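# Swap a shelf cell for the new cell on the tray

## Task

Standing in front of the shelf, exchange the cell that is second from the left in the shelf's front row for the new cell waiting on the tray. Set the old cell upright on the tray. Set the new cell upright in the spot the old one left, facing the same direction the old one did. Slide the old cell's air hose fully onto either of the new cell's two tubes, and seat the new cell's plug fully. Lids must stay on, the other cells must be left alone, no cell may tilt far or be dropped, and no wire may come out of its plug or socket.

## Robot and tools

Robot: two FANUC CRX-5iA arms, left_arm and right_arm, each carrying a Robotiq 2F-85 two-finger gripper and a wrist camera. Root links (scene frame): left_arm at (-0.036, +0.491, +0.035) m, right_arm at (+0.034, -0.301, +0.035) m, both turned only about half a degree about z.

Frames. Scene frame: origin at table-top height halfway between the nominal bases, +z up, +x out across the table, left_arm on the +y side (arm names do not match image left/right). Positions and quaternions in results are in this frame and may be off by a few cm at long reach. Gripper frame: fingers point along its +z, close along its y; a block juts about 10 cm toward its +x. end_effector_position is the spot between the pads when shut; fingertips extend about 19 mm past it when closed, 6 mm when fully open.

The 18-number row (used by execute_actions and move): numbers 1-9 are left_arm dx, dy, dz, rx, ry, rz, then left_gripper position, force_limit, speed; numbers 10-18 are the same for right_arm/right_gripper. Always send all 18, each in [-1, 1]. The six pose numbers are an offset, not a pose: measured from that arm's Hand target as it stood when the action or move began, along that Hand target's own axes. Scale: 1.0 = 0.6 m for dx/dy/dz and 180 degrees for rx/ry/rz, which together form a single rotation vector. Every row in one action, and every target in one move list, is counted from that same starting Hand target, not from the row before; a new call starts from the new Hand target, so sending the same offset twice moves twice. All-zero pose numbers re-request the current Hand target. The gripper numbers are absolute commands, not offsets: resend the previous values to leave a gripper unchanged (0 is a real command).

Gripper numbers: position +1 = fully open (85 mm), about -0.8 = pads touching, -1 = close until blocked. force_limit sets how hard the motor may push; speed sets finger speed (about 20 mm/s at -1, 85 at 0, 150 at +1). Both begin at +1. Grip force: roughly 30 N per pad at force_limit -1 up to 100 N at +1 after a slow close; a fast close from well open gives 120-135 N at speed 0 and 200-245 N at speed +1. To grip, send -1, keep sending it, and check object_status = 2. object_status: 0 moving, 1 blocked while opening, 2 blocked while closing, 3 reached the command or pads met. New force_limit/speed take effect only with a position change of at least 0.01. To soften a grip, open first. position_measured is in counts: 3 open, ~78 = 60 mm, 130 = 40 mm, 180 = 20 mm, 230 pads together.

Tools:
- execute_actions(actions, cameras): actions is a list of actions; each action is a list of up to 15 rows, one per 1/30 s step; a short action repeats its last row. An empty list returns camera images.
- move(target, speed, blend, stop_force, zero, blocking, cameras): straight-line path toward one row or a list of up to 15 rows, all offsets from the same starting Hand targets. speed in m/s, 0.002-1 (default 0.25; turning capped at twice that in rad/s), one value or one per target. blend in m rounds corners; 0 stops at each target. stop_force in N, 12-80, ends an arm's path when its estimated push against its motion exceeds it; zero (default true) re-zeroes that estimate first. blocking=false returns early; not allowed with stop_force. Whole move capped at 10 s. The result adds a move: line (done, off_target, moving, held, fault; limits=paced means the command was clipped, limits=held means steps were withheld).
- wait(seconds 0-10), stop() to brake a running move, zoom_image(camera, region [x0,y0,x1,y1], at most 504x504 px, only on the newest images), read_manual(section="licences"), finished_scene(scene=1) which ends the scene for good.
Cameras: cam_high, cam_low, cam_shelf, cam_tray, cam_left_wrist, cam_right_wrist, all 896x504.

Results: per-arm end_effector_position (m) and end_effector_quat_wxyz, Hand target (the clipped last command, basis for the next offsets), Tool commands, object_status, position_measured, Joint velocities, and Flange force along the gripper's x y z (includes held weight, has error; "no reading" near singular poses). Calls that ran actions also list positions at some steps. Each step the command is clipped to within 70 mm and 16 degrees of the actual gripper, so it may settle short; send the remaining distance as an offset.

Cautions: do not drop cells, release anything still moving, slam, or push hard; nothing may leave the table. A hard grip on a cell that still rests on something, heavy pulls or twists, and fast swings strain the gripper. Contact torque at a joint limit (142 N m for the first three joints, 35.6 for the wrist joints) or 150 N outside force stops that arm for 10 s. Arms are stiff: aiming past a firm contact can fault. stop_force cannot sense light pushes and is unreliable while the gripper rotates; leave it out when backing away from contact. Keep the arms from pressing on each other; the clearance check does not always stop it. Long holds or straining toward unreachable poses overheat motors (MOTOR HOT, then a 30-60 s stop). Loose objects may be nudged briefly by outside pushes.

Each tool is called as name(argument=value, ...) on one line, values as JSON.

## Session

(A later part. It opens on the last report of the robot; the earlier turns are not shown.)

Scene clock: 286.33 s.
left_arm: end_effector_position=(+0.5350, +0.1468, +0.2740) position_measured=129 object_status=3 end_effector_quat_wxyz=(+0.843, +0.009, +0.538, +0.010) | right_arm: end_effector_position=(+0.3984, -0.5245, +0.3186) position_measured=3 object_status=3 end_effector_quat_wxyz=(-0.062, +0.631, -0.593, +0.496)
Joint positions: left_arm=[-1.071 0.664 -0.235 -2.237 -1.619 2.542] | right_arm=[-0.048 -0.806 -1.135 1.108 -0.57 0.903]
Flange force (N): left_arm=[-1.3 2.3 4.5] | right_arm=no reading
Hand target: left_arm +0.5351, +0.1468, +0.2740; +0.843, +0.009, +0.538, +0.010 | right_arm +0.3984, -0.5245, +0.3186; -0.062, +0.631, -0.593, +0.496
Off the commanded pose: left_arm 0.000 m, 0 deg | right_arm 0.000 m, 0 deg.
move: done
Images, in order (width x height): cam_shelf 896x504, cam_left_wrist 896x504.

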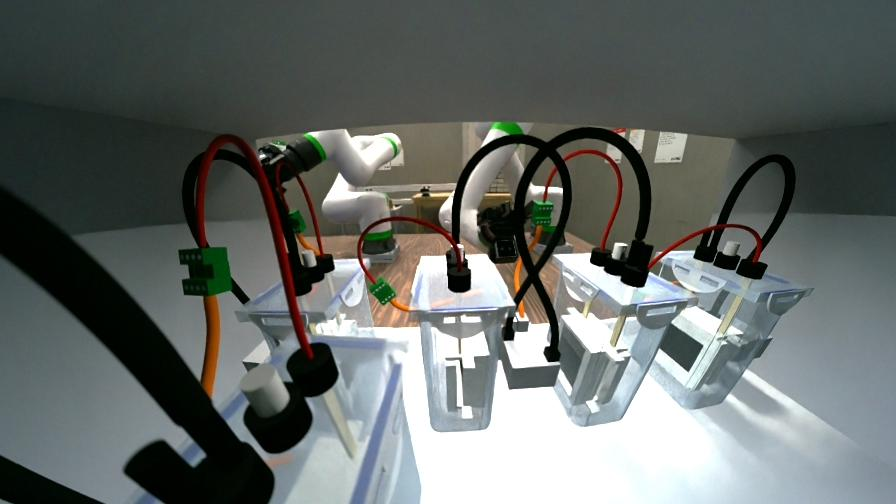

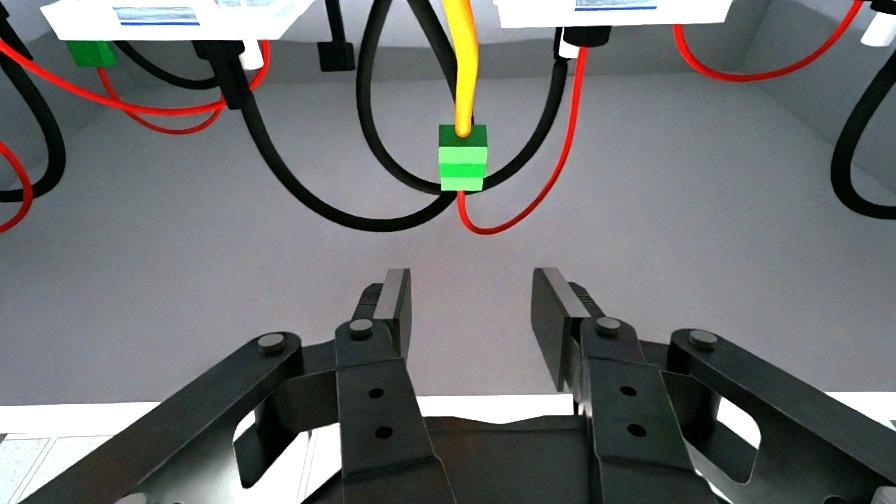

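move(target=[0.0663,0.001,0.1383,0,0,0,0,1,1,0,0,0,0,0,0,1,1,1], speed=0.1, cameras=["cam_left_wrist","cam_shelf"])

zoom_image(camera="cam_left_wrist", region=[380, 160, 580, 360])

zoom_image(camera="cam_shelf", region=[480, 150, 600, 270])

Scene clock: 300.63 s.
left_arm: end_effector_position=(+0.6270, +0.1481, +0.2729) position_measured=129 object_status=3 end_effector_quat_wxyz=(+0.843, +0.009, +0.538, +0.010) | right_arm: end_effector_position=(+0.3984, -0.5245, +0.3186) position_measured=3 object_status=3 end_effector_quat_wxyz=(-0.062, +0.631, -0.593, +0.496)
Joint positions: left_arm=[-0.93 0.748 -0.077 -2.344 -1.5 2.547] | right_arm=[-0.048 -0.806 -1.135 1.108 -0.57 0.903]
Flange force (N): left_arm=[-1.1 0.9 2.9] | right_arm=no reading
Hand target: left_arm +0.6271, +0.1481, +0.2729; +0.843, +0.009, +0.538, +0.010 | right_arm +0.3984, -0.5245, +0.3186; -0.062, +0.631, -0.593, +0.496
Off the commanded pose: left_arm 0.000 m, 0 deg | right_arm 0.000 m, 0 deg.
move: done
Images, in order (width x height): cam_shelf 896x504, cam_left_wrist 896x504.

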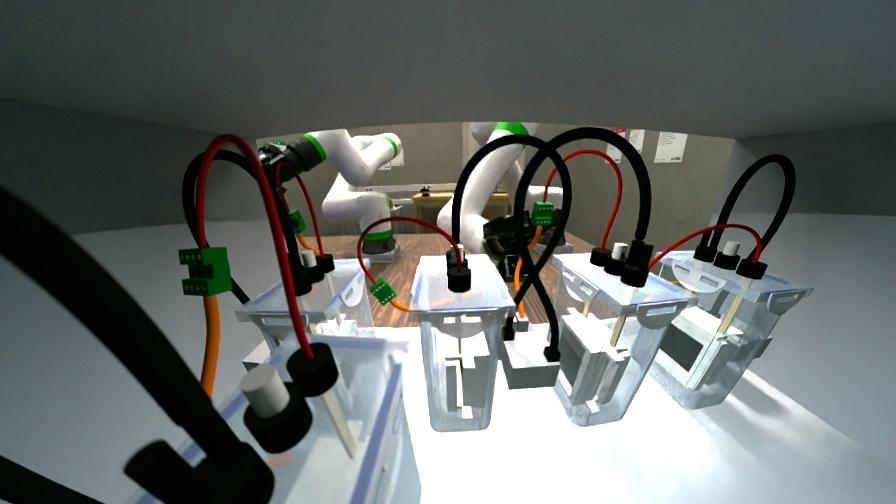

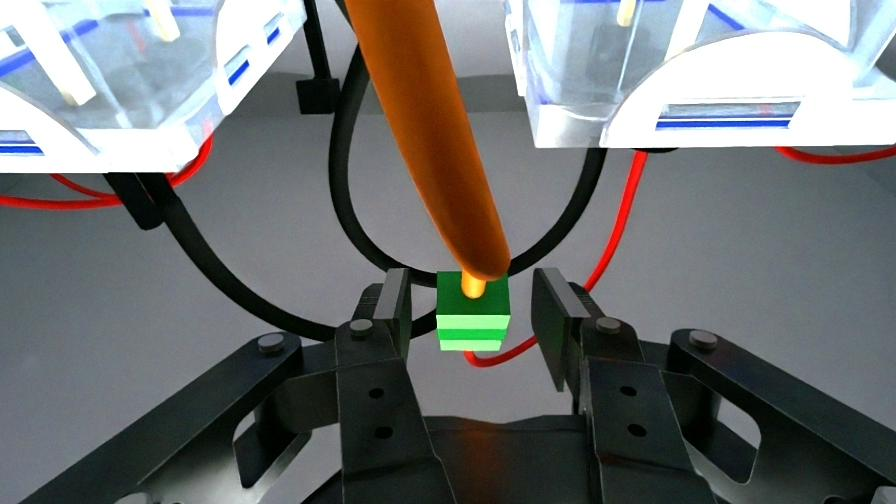

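Scaled by 2.520.

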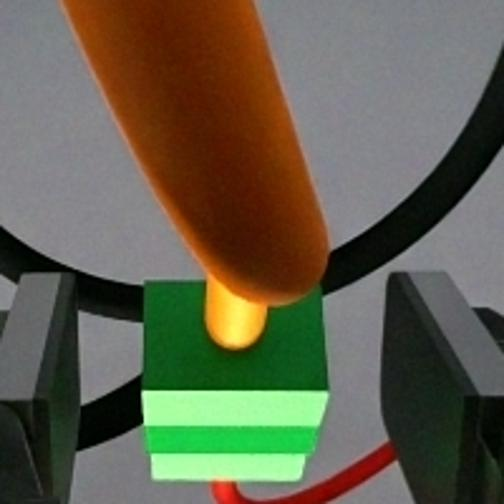

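Scaled by 4.200.

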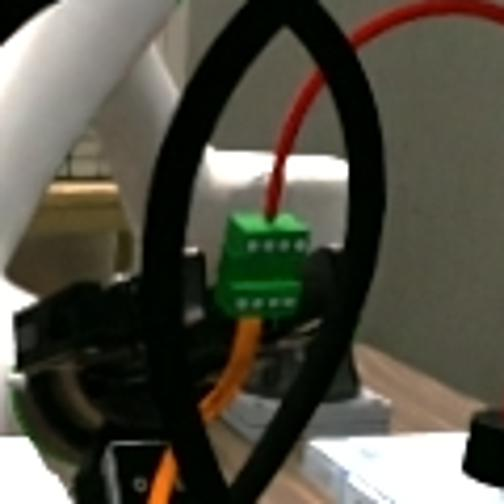

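move(target=[0.006,0.0015,-0.0028,0,0,0,0,1,1,0,0,0,0,0,0,1,1,1], speed=0.05)

move(target=[0,0,0,0,0,0,-1,-1,-1,0,0,0,0,0,0,1,1,1], cameras=["cam_left_wrist","cam_shelf"])

zoom_image(camera="cam_left_wrist", region=[380, 160, 580, 360])

zoom_image(camera="cam_shelf", region=[480, 150, 600, 270])

Scene clock: 315.90 s.
left_arm: end_effector_position=(+0.6270, +0.1491, +0.2690) position_measured=129 object_status=3 end_effector_quat_wxyz=(+0.843, +0.009, +0.538, +0.010) | right_arm: end_effector_position=(+0.3984, -0.5245, +0.3186) position_measured=3 object_status=3 end_effector_quat_wxyz=(-0.062, +0.631, -0.593, +0.496)
Joint positions: left_arm=[-0.929 0.756 -0.077 -2.345 -1.506 2.554] | right_arm=[-0.048 -0.806 -1.135 1.108 -0.57 0.903]
Flange force (N): left_arm=[-0.5 0.9 4.0] | right_arm=no reading
Hand target: left_arm +0.6270, +0.1491, +0.2690; +0.843, +0.009, +0.538, +0.010 | right_arm +0.3984, -0.5245, +0.3186; -0.062, +0.631, -0.593, +0.496
Off the commanded pose: left_arm 0.000 m, 0 deg | right_arm 0.000 m, 0 deg.
move: done

Scene clock: 317.07 s.
left_arm: end_effector_position=(+0.6270, +0.1491, +0.2690) position_measured=176 object_status=0 end_effector_quat_wxyz=(+0.843, +0.009, +0.538, +0.010) | right_arm: end_effector_position=(+0.3984, -0.5245, +0.3186) position_measured=3 object_status=3 end_effector_quat_wxyz=(-0.062, +0.631, -0.593, +0.496)
Joint positions: left_arm=[-0.929 0.756 -0.077 -2.345 -1.506 2.554] | right_arm=[-0.048 -0.806 -1.135 1.108 -0.57 0.903]
Flange force (N): left_arm=[-0.9 1.2 3.8] | right_arm=no reading
Hand target: left_arm +0.6270, +0.1491, +0.2690; +0.843, +0.009, +0.538, +0.010 | right_arm +0.3984, -0.5245, +0.3186; -0.062, +0.631, -0.593, +0.496
Off the commanded pose: left_arm 0.000 m, 0 deg | right_arm 0.000 m, 0 deg.
move: done
Images, in order (width x height): cam_shelf 896x504, cam_left_wrist 896x504.

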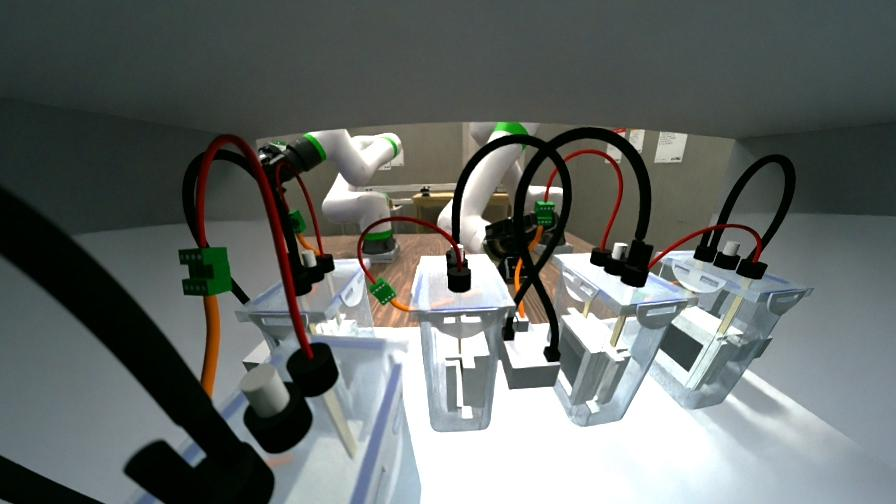

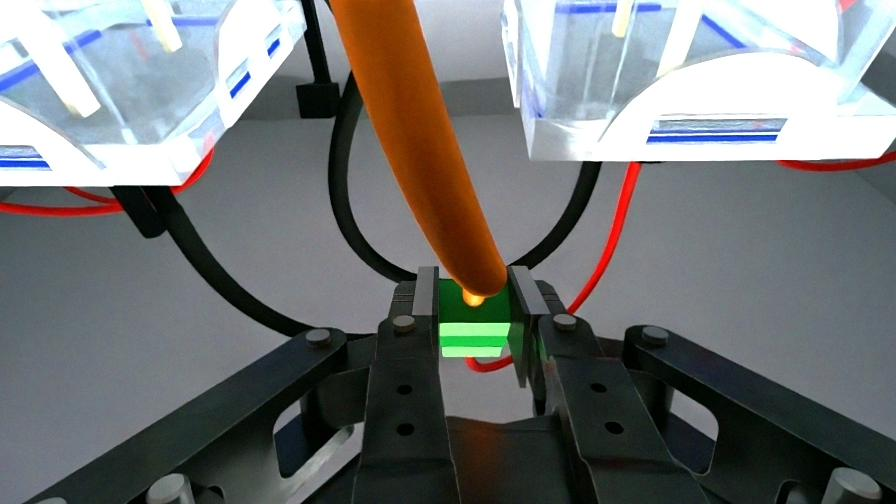

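Scaled by 2.520.

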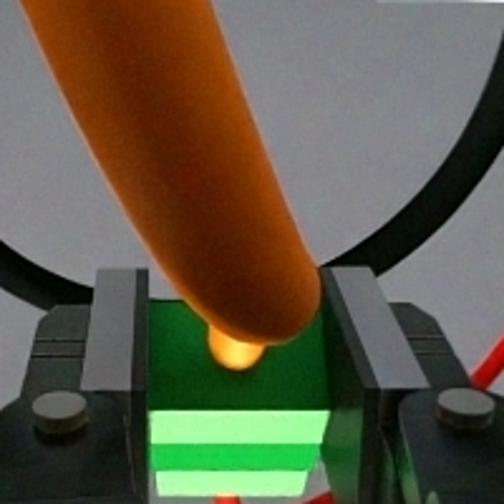

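Scaled by 4.200.

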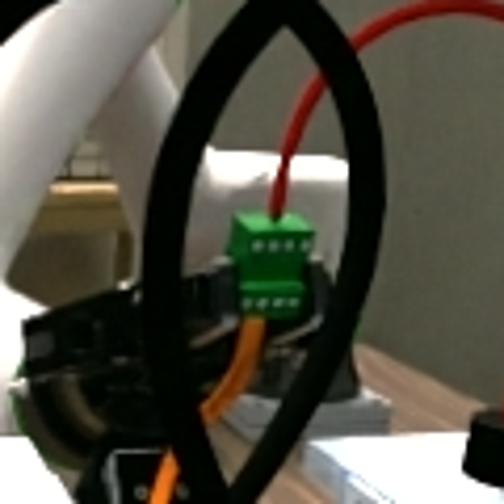

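wait(seconds=0.3, cameras=["cam_right_wrist"])

Scene clock: 319.43 s.
left_arm: end_effector_position=(+0.6270, +0.1491, +0.2690) position_measured=176 object_status=2 end_effector_quat_wxyz=(+0.843, +0.009, +0.538, +0.010) | right_arm: end_effector_position=(+0.3984, -0.5245, +0.3186) position_measured=3 object_status=3 end_effector_quat_wxyz=(-0.062, +0.631, -0.593, +0.496)
Joint positions: left_arm=[-0.929 0.756 -0.077 -2.345 -1.506 2.554] | right_arm=[-0.048 -0.806 -1.135 1.108 -0.57 0.903]
Flange force (N): left_arm=[-0.5 0.5 4.0] | right_arm=no reading
Hand target: left_arm +0.6270, +0.1491, +0.2690; +0.843, +0.009, +0.538, +0.010 | right_arm +0.3984, -0.5245, +0.3186; -0.062, +0.631, -0.593, +0.496
Tool commands: left_gripper/position=-1.0 left_gripper/force_limit=-1.0 left_gripper/speed=-1.0 right_gripper/position=+1.0 right_gripper/force_limit=+1.0 right_gripper/speed=+1.0
Off the commanded pose: left_arm 0.000 m, 0 deg | right_arm 0.000 m, 0 deg.
wait: 0.30 s; at rest from the start
Images, in order (width x height): cam_right_wrist 896x504.

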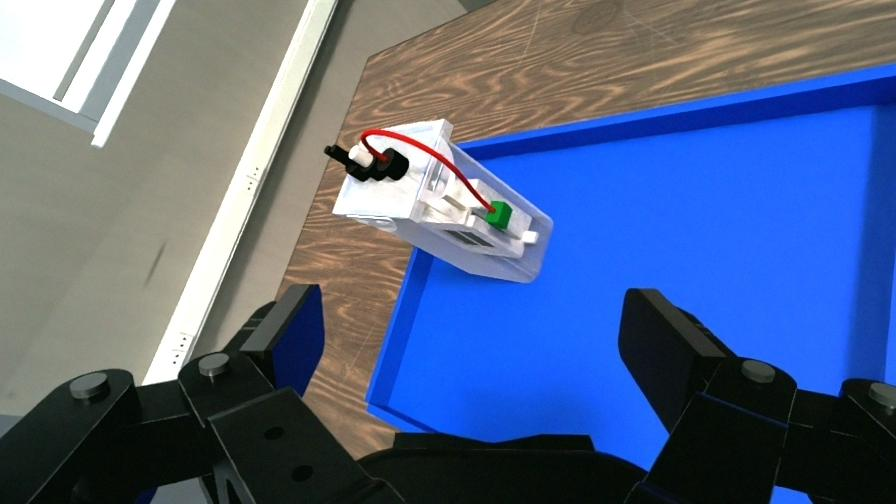

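move(target=[0,0,0,0,0,0,-1,-1,-1,-0.561,-0.388,-0.439,-0.0861,-0.1834,0.6,0.0,1,1], speed=0.3, cameras=["cam_high","cam_low","cam_right_wrist"])

Scene clock: 355.40 s.
left_arm: end_effector_position=(+0.6270, +0.1491, +0.2690) position_measured=176 object_status=2 end_effector_quat_wxyz=(+0.843, +0.009, +0.538, +0.010) | right_arm: end_effector_position=(+0.4400, -0.0502, +0.4200) position_measured=128 object_status=3 end_effector_quat_wxyz=(+0.500, +0.000, +0.866, +0.000)
Joint positions: left_arm=[-0.929 0.756 -0.077 -2.345 -1.506 2.554] | right_arm=[1.264 -0.415 -0.724 1.122 -1.166 -1.706]
Flange force (N): left_arm=[-2.2 2.3 2.9] | right_arm=[-4.6 2.5 -1.2]
Hand target: left_arm +0.6270, +0.1491, +0.2690; +0.843, +0.009, +0.538, +0.010 | right_arm +0.4400, -0.0503, +0.4199; +0.500, +0.000, +0.866, +0.000
Off the commanded pose: left_arm 0.000 m, 0 deg | right_arm 0.000 m, 0 deg.
move: done
Images, in order (width x height): cam_high 896x504, cam_low 896x504, cam_right_wrist 896x504.

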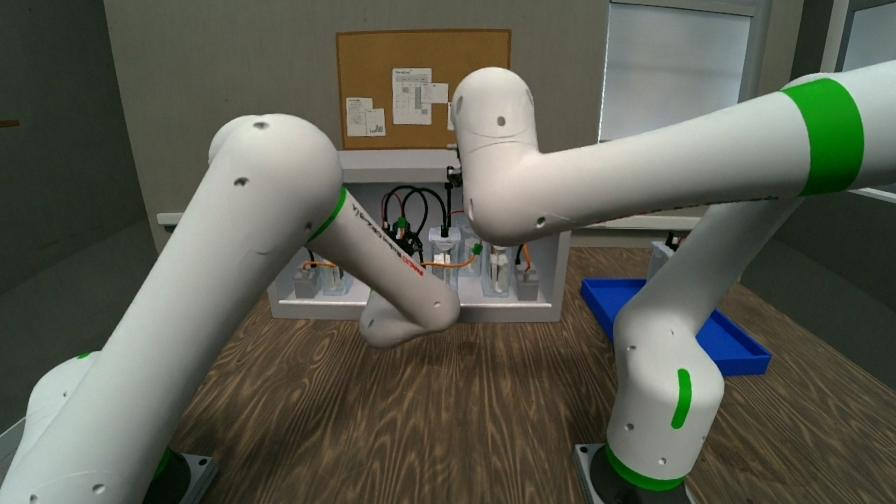

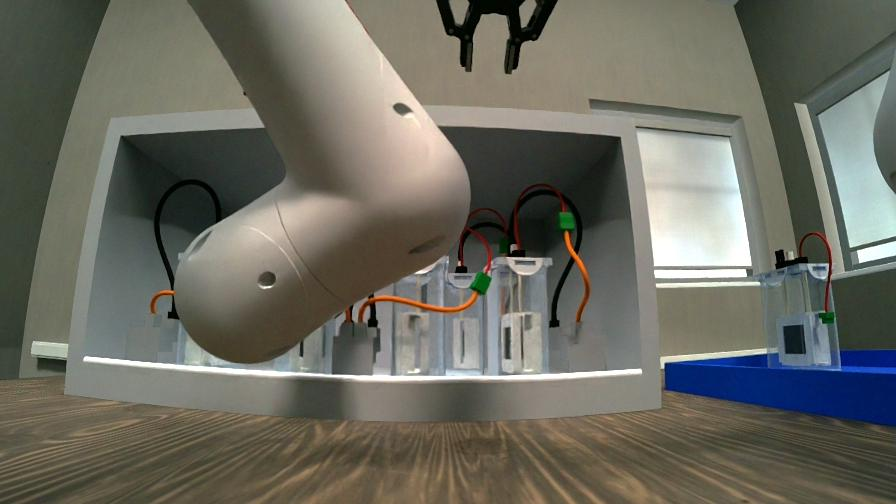

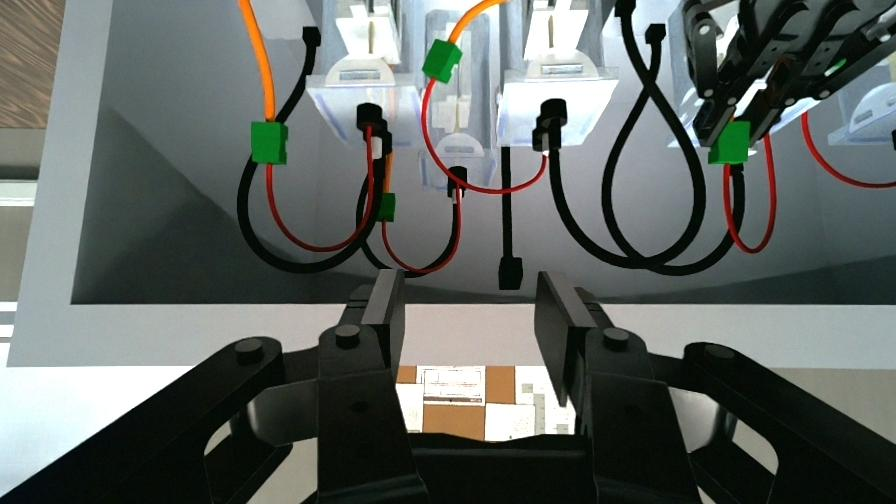

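zoom_image(camera="cam_right_wrist", region=[660, 60, 800, 220])

Scaled by 3.150.

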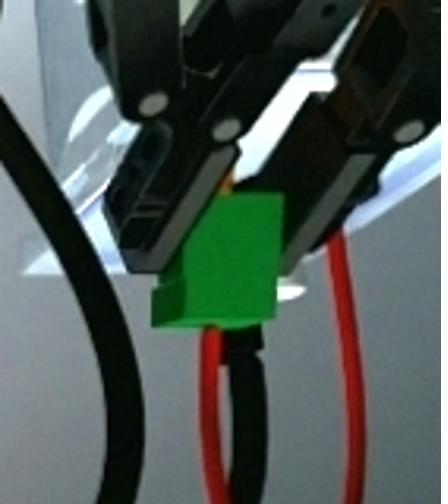

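move(target=[0,0,0,0,0,0,-1,-1,-1,0.037,0.325,0.252,0,0,0,0.0,1,1], speed=0.2, cameras=["cam_shelf","cam_right_wrist"])

zoom_image(camera="cam_right_wrist", region=[370, 80, 570, 330])

Scene clock: 370.07 s.
left_arm: end_effector_position=(+0.6270, +0.1491, +0.2690) position_measured=176 object_status=2 end_effector_quat_wxyz=(+0.843, +0.009, +0.538, +0.010) | right_arm: end_effector_position=(+0.5247, +0.0891, +0.3513) position_measured=128 object_status=3 end_effector_quat_wxyz=(+0.500, +0.000, +0.866, +0.000)
Joint positions: left_arm=[-0.929 0.756 -0.077 -2.345 -1.506 2.554] | right_arm=[1.129 0.039 -0.519 1.284 -0.96 -1.921]
Flange force (N): left_arm=[-0.1 1.3 3.3] | right_arm=[-4.4 2.6 -1.0]
Hand target: left_arm +0.6270, +0.1491, +0.2690; +0.843, +0.009, +0.538, +0.010 | right_arm +0.5247, +0.0891, +0.3513; +0.500, +0.000, +0.866, +0.000 (not the last commanded pose)
Off the commanded pose: left_arm 0.000 m, 0 deg | right_arm 0.071 m, 0 deg.
move: held (right_arm; a check stopped the path); limits=held
pose unreachable (right arm): on one or more control steps of this call, first in action 0 (counted from 0), this arm could not follow its commanded pose, so it was not sent that pose on those steps. It may still have moved: this result reports where it is.
cause: moving toward the commanded pose would bring a part of the arm too close to another arm (a part of this arm just beyond joint 4 (forearm roll) and a part of the left arm just beyond its joint 4 (forearm roll), at the place that arm is still heading or pushing toward).
Images, in order (width x height): cam_shelf 896x504, cam_right_wrist 896x504.

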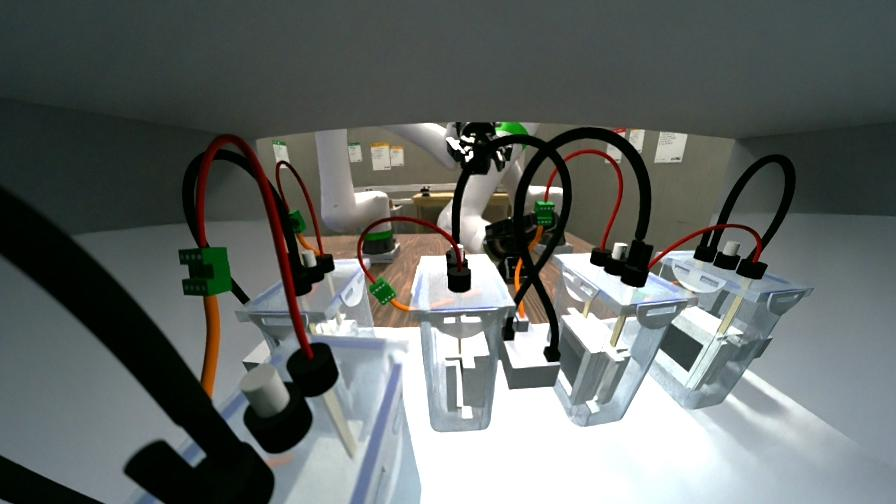

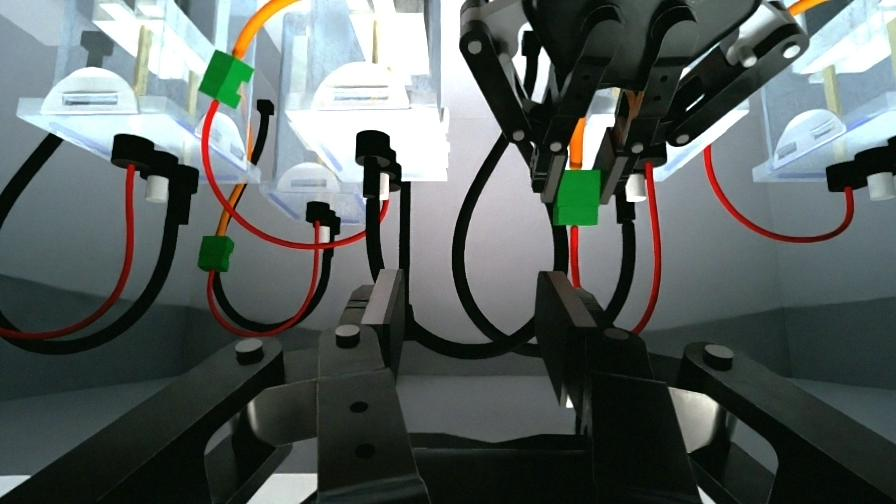

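Scaled by 2.016.

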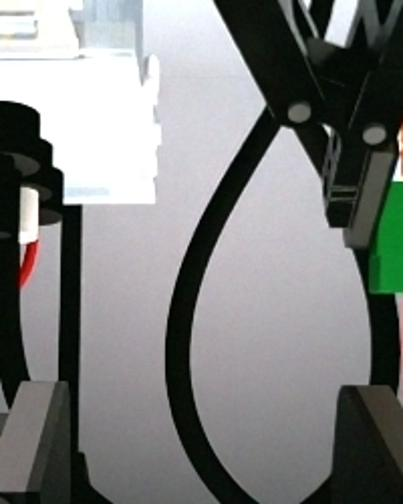

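move(target=[0,0,0,0,0,0,-1,-1,-1,0.172,-0.44,-0.064,0,-0.3056,0,0.0,1,1], speed=0.3)

move(target=[[0,0,0,0,0,0,0.0,-1,-1,0,0,0,0,0,0,0.0,1,1],[-0.063,0,-0.136,0,0,0,0.0,-1,-1,0,0,0,0,0,0,0.0,1,1]], speed=0.1, cameras=["cam_high","cam_left_wrist","cam_shelf"])

Scene clock: 390.50 s.
left_arm: end_effector_position=(+0.6270, +0.1491, +0.2690) position_measured=176 object_status=2 end_effector_quat_wxyz=(+0.843, +0.009, +0.538, +0.010) | right_arm: end_effector_position=(+0.4407, -0.1753, +0.2803) position_measured=128 object_status=3 end_effector_quat_wxyz=(+0.852, -0.012, +0.523, +0.008)
Joint positions: left_arm=[-0.929 0.756 -0.077 -2.345 -1.506 2.554] | right_arm=[-0.102 0.628 -1.19 3.289 -2.284 -3.088]
Flange force (N): left_arm=[-1.1 1.8 3.2] | right_arm=no reading
Hand target: left_arm +0.6270, +0.1491, +0.2690; +0.843, +0.009, +0.538, +0.010 | right_arm +0.4400, -0.1749, +0.2810; +0.843, +0.000, +0.537, +0.000
Off the commanded pose: left_arm 0.000 m, 0 deg | right_arm 0.001 m, 2 deg.
joint sent to its limit (right arm) — joint 3 (elbow), lower limit, where the elbow is as bent as it goes. The joint targets still meet the commanded pose.
move: done

Scene clock: 392.93 s.
left_arm: end_effector_position=(+0.5371, +0.1484, +0.2689) position_measured=128 object_status=3 end_effector_quat_wxyz=(+0.843, +0.009, +0.538, +0.010) | right_arm: end_effector_position=(+0.4407, -0.1753, +0.2803) position_measured=128 object_status=3 end_effector_quat_wxyz=(+0.852, -0.012, +0.523, +0.008)
Joint positions: left_arm=[-1.066 0.677 -0.233 -2.24 -1.623 2.553] | right_arm=[-0.102 0.628 -1.19 3.289 -2.284 -3.088]
Flange force (N): left_arm=[-1.9 1.7 3.4] | right_arm=no reading
Hand target: left_arm +0.5371, +0.1484, +0.2689; +0.843, +0.009, +0.538, +0.010 | right_arm +0.4400, -0.1749, +0.2810; +0.843, +0.000, +0.537, +0.000
Off the commanded pose: left_arm 0.000 m, 0 deg | right_arm 0.001 m, 2 deg.
joint sent to its limit (right arm) — joint 3 (elbow), lower limit, where the elbow is as bent as it goes. The joint targets still meet the commanded pose.
move: done
Images, in order (width x height): cam_high 896x504, cam_shelf 896x504, cam_left_wrist 896x504.

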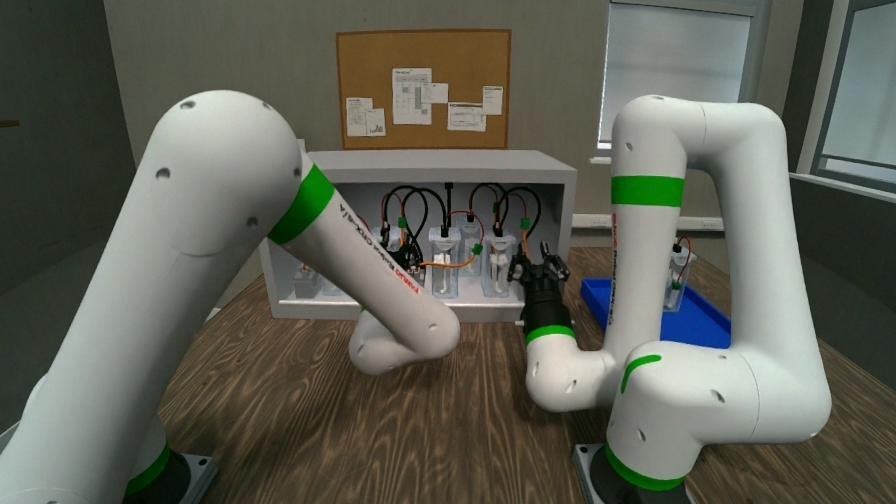

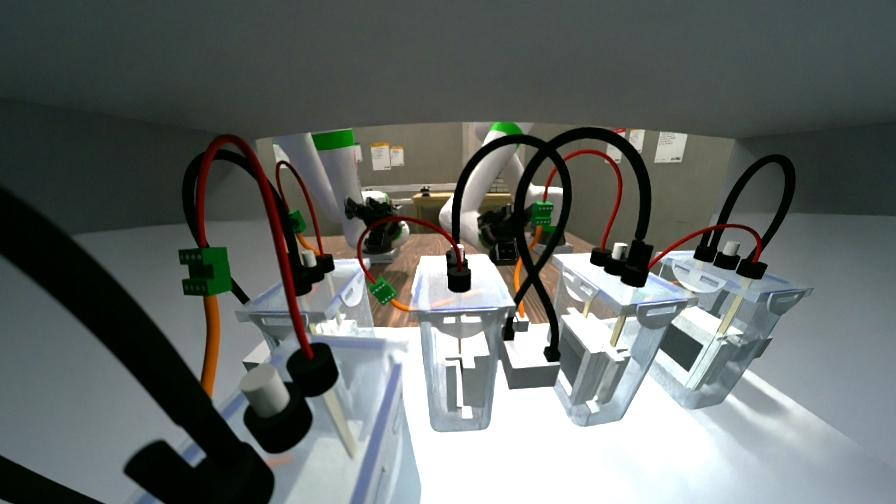

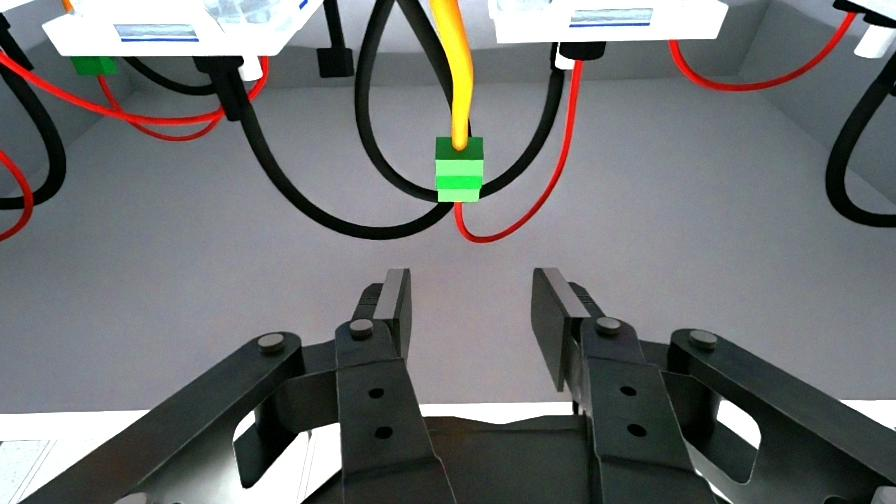

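move(target=[-0.164,0,0.003,0,0.3056,0,0.0,-1,-1,0,0,0,0,0,0,0.0,1,1], speed=0.3, cameras=["cam_high","cam_left_wrist"])

zoom_image(camera="cam_left_wrist", region=[380, 60, 580, 260])

Scene clock: 399.93 s.
left_arm: end_effector_position=(+0.4973, +0.1458, +0.3588) position_measured=128 object_status=3 end_effector_quat_wxyz=(+0.499, +0.003, +0.866, +0.013) | right_arm: end_effector_position=(+0.4407, -0.1753, +0.2803) position_measured=128 object_status=3 end_effector_quat_wxyz=(+0.852, -0.012, +0.523, +0.008)
Joint positions: left_arm=[-0.76 0.011 -0.02 -0.893 -0.876 1.089] | right_arm=[-0.102 0.628 -1.19 3.289 -2.284 -3.088]
Flange force (N): left_arm=[-2.7 2.2 0.2] | right_arm=no reading
Hand target: left_arm +0.4973, +0.1458, +0.3588; +0.499, +0.003, +0.866, +0.013 | right_arm +0.4400, -0.1749, +0.2810; +0.843, +0.000, +0.537, +0.000
Off the commanded pose: left_arm 0.000 m, 0 deg | right_arm 0.001 m, 2 deg.
joint sent to its limit (right arm) — joint 3 (elbow), lower limit, where the elbow is as bent as it goes. The joint targets still meet the commanded pose.
move: done
Images, in order (width x height): cam_high 896x504, cam_left_wrist 896x504.

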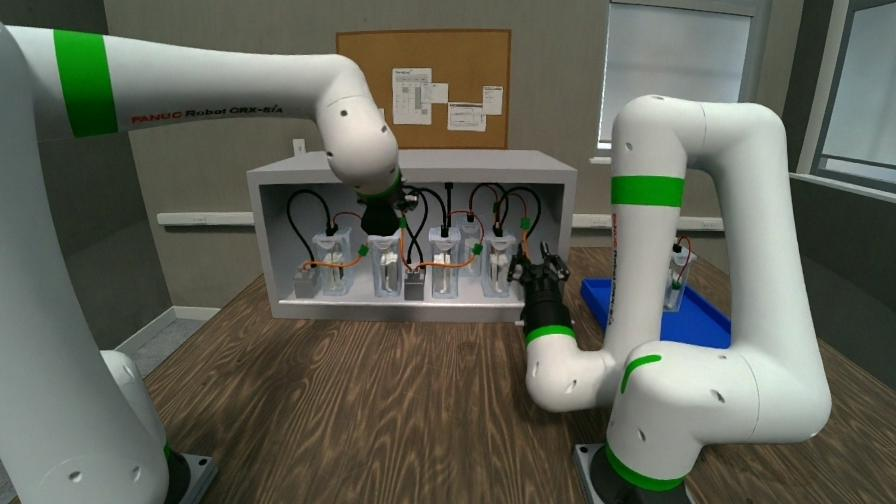

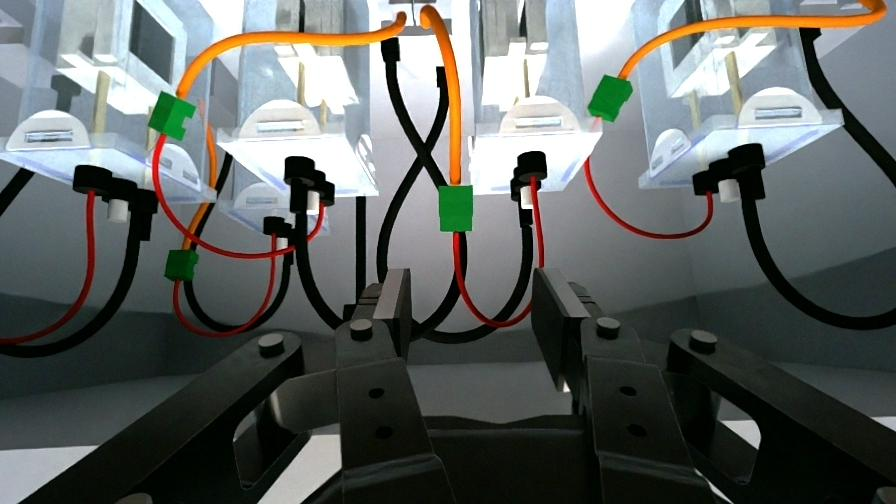

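Scaled by 2.520.

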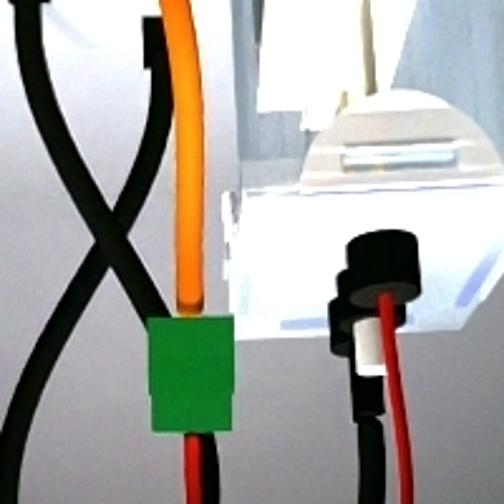

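move(target=[0,0,0,0,0,0,0.0,-1,-1,0.0575,0.533,0.0835,0,0,0,0.0,-1,-1], speed=0.25, cameras=["cam_high","cam_right_wrist"])

zoom_image(camera="cam_right_wrist", region=[380, 60, 580, 260])

Scene clock: 414.07 s.
left_arm: end_effector_position=(+0.4973, +0.1458, +0.3588) position_measured=128 object_status=3 end_effector_quat_wxyz=(+0.499, +0.003, +0.866, +0.013) | right_arm: end_effector_position=(+0.4998, +0.1449, +0.2711) position_measured=128 object_status=3 end_effector_quat_wxyz=(+0.843, +0.000, +0.537, +0.000)
Joint positions: left_arm=[-0.76 0.011 -0.02 -0.893 -0.876 1.089] | right_arm=[1.012 0.713 -0.608 2.2 -1.868 -2.92]
Flange force (N): left_arm=[-2.1 1.7 0.5] | right_arm=[-2.6 0.7 1.4]
Hand target: left_arm +0.4973, +0.1458, +0.3588; +0.499, +0.003, +0.866, +0.013 | right_arm +0.4998, +0.1449, +0.2711; +0.843, +0.000, +0.537, +0.000
Off the commanded pose: left_arm 0.000 m, 0 deg | right_arm 0.000 m, 0 deg.
move: done
Images, in order (width x height): cam_high 896x504, cam_right_wrist 896x504.

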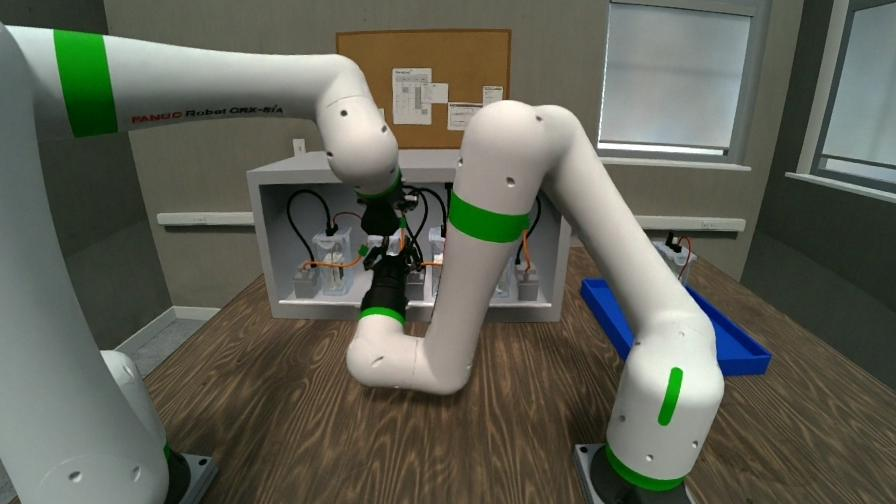

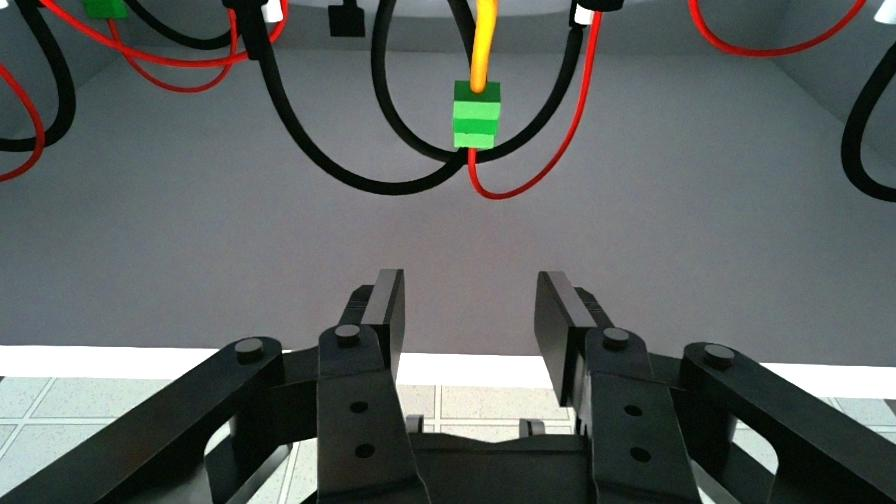

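Scaled by 2.520.

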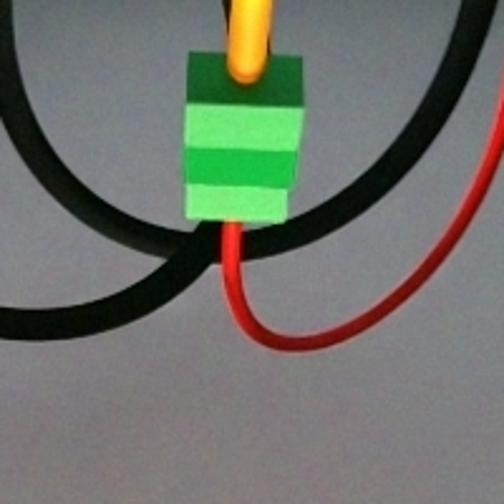

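move(target=[0,0,0,0,0,0,0.0,-1,-1,0.057,0.0145,0.126,0,0,0,0.0,-1,-1], speed=0.15, cameras=["cam_right_wrist"])

zoom_image(camera="cam_right_wrist", region=[380, 120, 580, 320])

Scene clock: 424.70 s.
left_arm: end_effector_position=(+0.4973, +0.1458, +0.3588) position_measured=128 object_status=3 end_effector_quat_wxyz=(+0.499, +0.003, +0.866, +0.013) | right_arm: end_effector_position=(+0.5828, +0.1536, +0.2721) position_measured=128 object_status=3 end_effector_quat_wxyz=(+0.843, +0.000, +0.537, +0.000)
Joint positions: left_arm=[-0.76 0.011 -0.02 -0.893 -0.876 1.089] | right_arm=[0.856 0.773 -0.45 2.361 -1.769 -2.874]
Flange force (N): left_arm=[-2.4 1.9 0.5] | right_arm=[-2.9 1.7 2.7]
Hand target: left_arm +0.4973, +0.1458, +0.3588; +0.499, +0.003, +0.866, +0.013 | right_arm +0.5828, +0.1536, +0.2721; +0.843, +0.000, +0.537, +0.000
Off the commanded pose: left_arm 0.000 m, 0 deg | right_arm 0.000 m, 0 deg.
move: done
Images, in order (width x height): cam_right_wrist 896x504.

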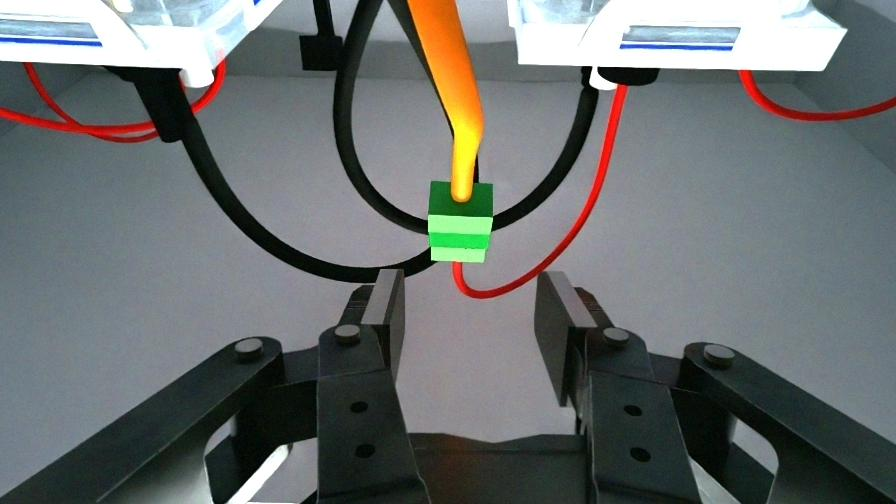

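Scaled by 2.520.

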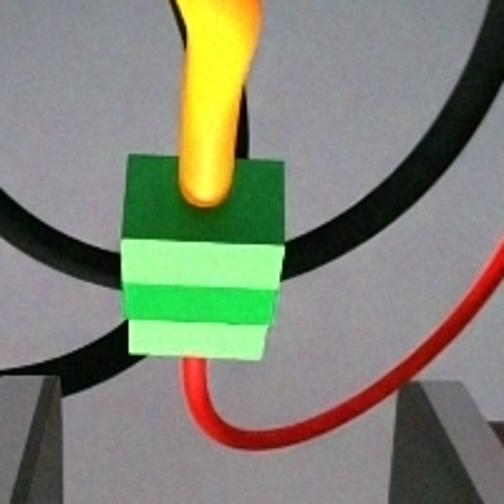

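move(target=[0,0,0,0,0,0,0.0,-1,-1,0.036,-0.0025,0.0615,0,0,0,0.0,-1,-1], speed=0.08, cameras=["cam_right_wrist"])

zoom_image(camera="cam_right_wrist", region=[370, 180, 570, 380])

Scene clock: 434.17 s.
left_arm: end_effector_position=(+0.4973, +0.1458, +0.3588) position_measured=128 object_status=3 end_effector_quat_wxyz=(+0.499, +0.003, +0.866, +0.013) | right_arm: end_effector_position=(+0.6254, +0.1522, +0.2681) position_measured=128 object_status=3 end_effector_quat_wxyz=(+0.843, +0.000, +0.537, +0.000)
Joint positions: left_arm=[-0.76 0.011 -0.02 -0.893 -0.876 1.089] | right_arm=[0.783 0.813 -0.368 2.431 -1.721 -2.865]
Flange force (N): left_arm=[-2.5 2.8 0.2] | right_arm=[-2.5 1.6 2.6]
Hand target: left_arm +0.4973, +0.1458, +0.3588; +0.499, +0.003, +0.866, +0.013 | right_arm +0.6254, +0.1521, +0.2681; +0.843, +0.000, +0.537, +0.000
Off the commanded pose: left_arm 0.000 m, 0 deg | right_arm 0.000 m, 0 deg.
move: done
Images, in order (width x height): cam_right_wrist 896x504.

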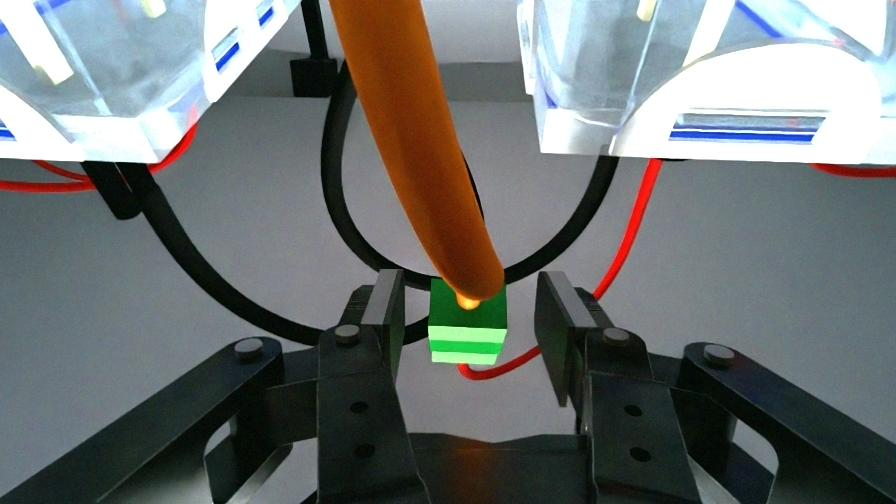

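Scaled by 2.520.

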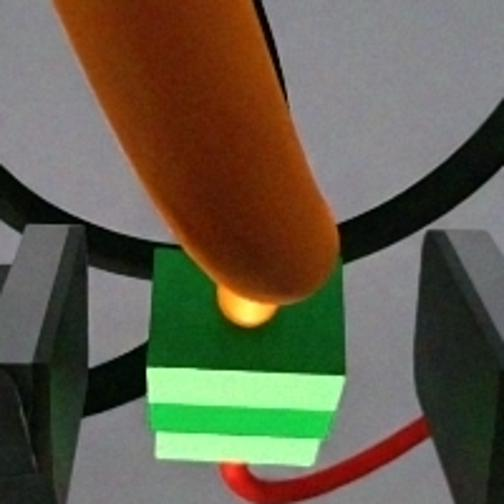

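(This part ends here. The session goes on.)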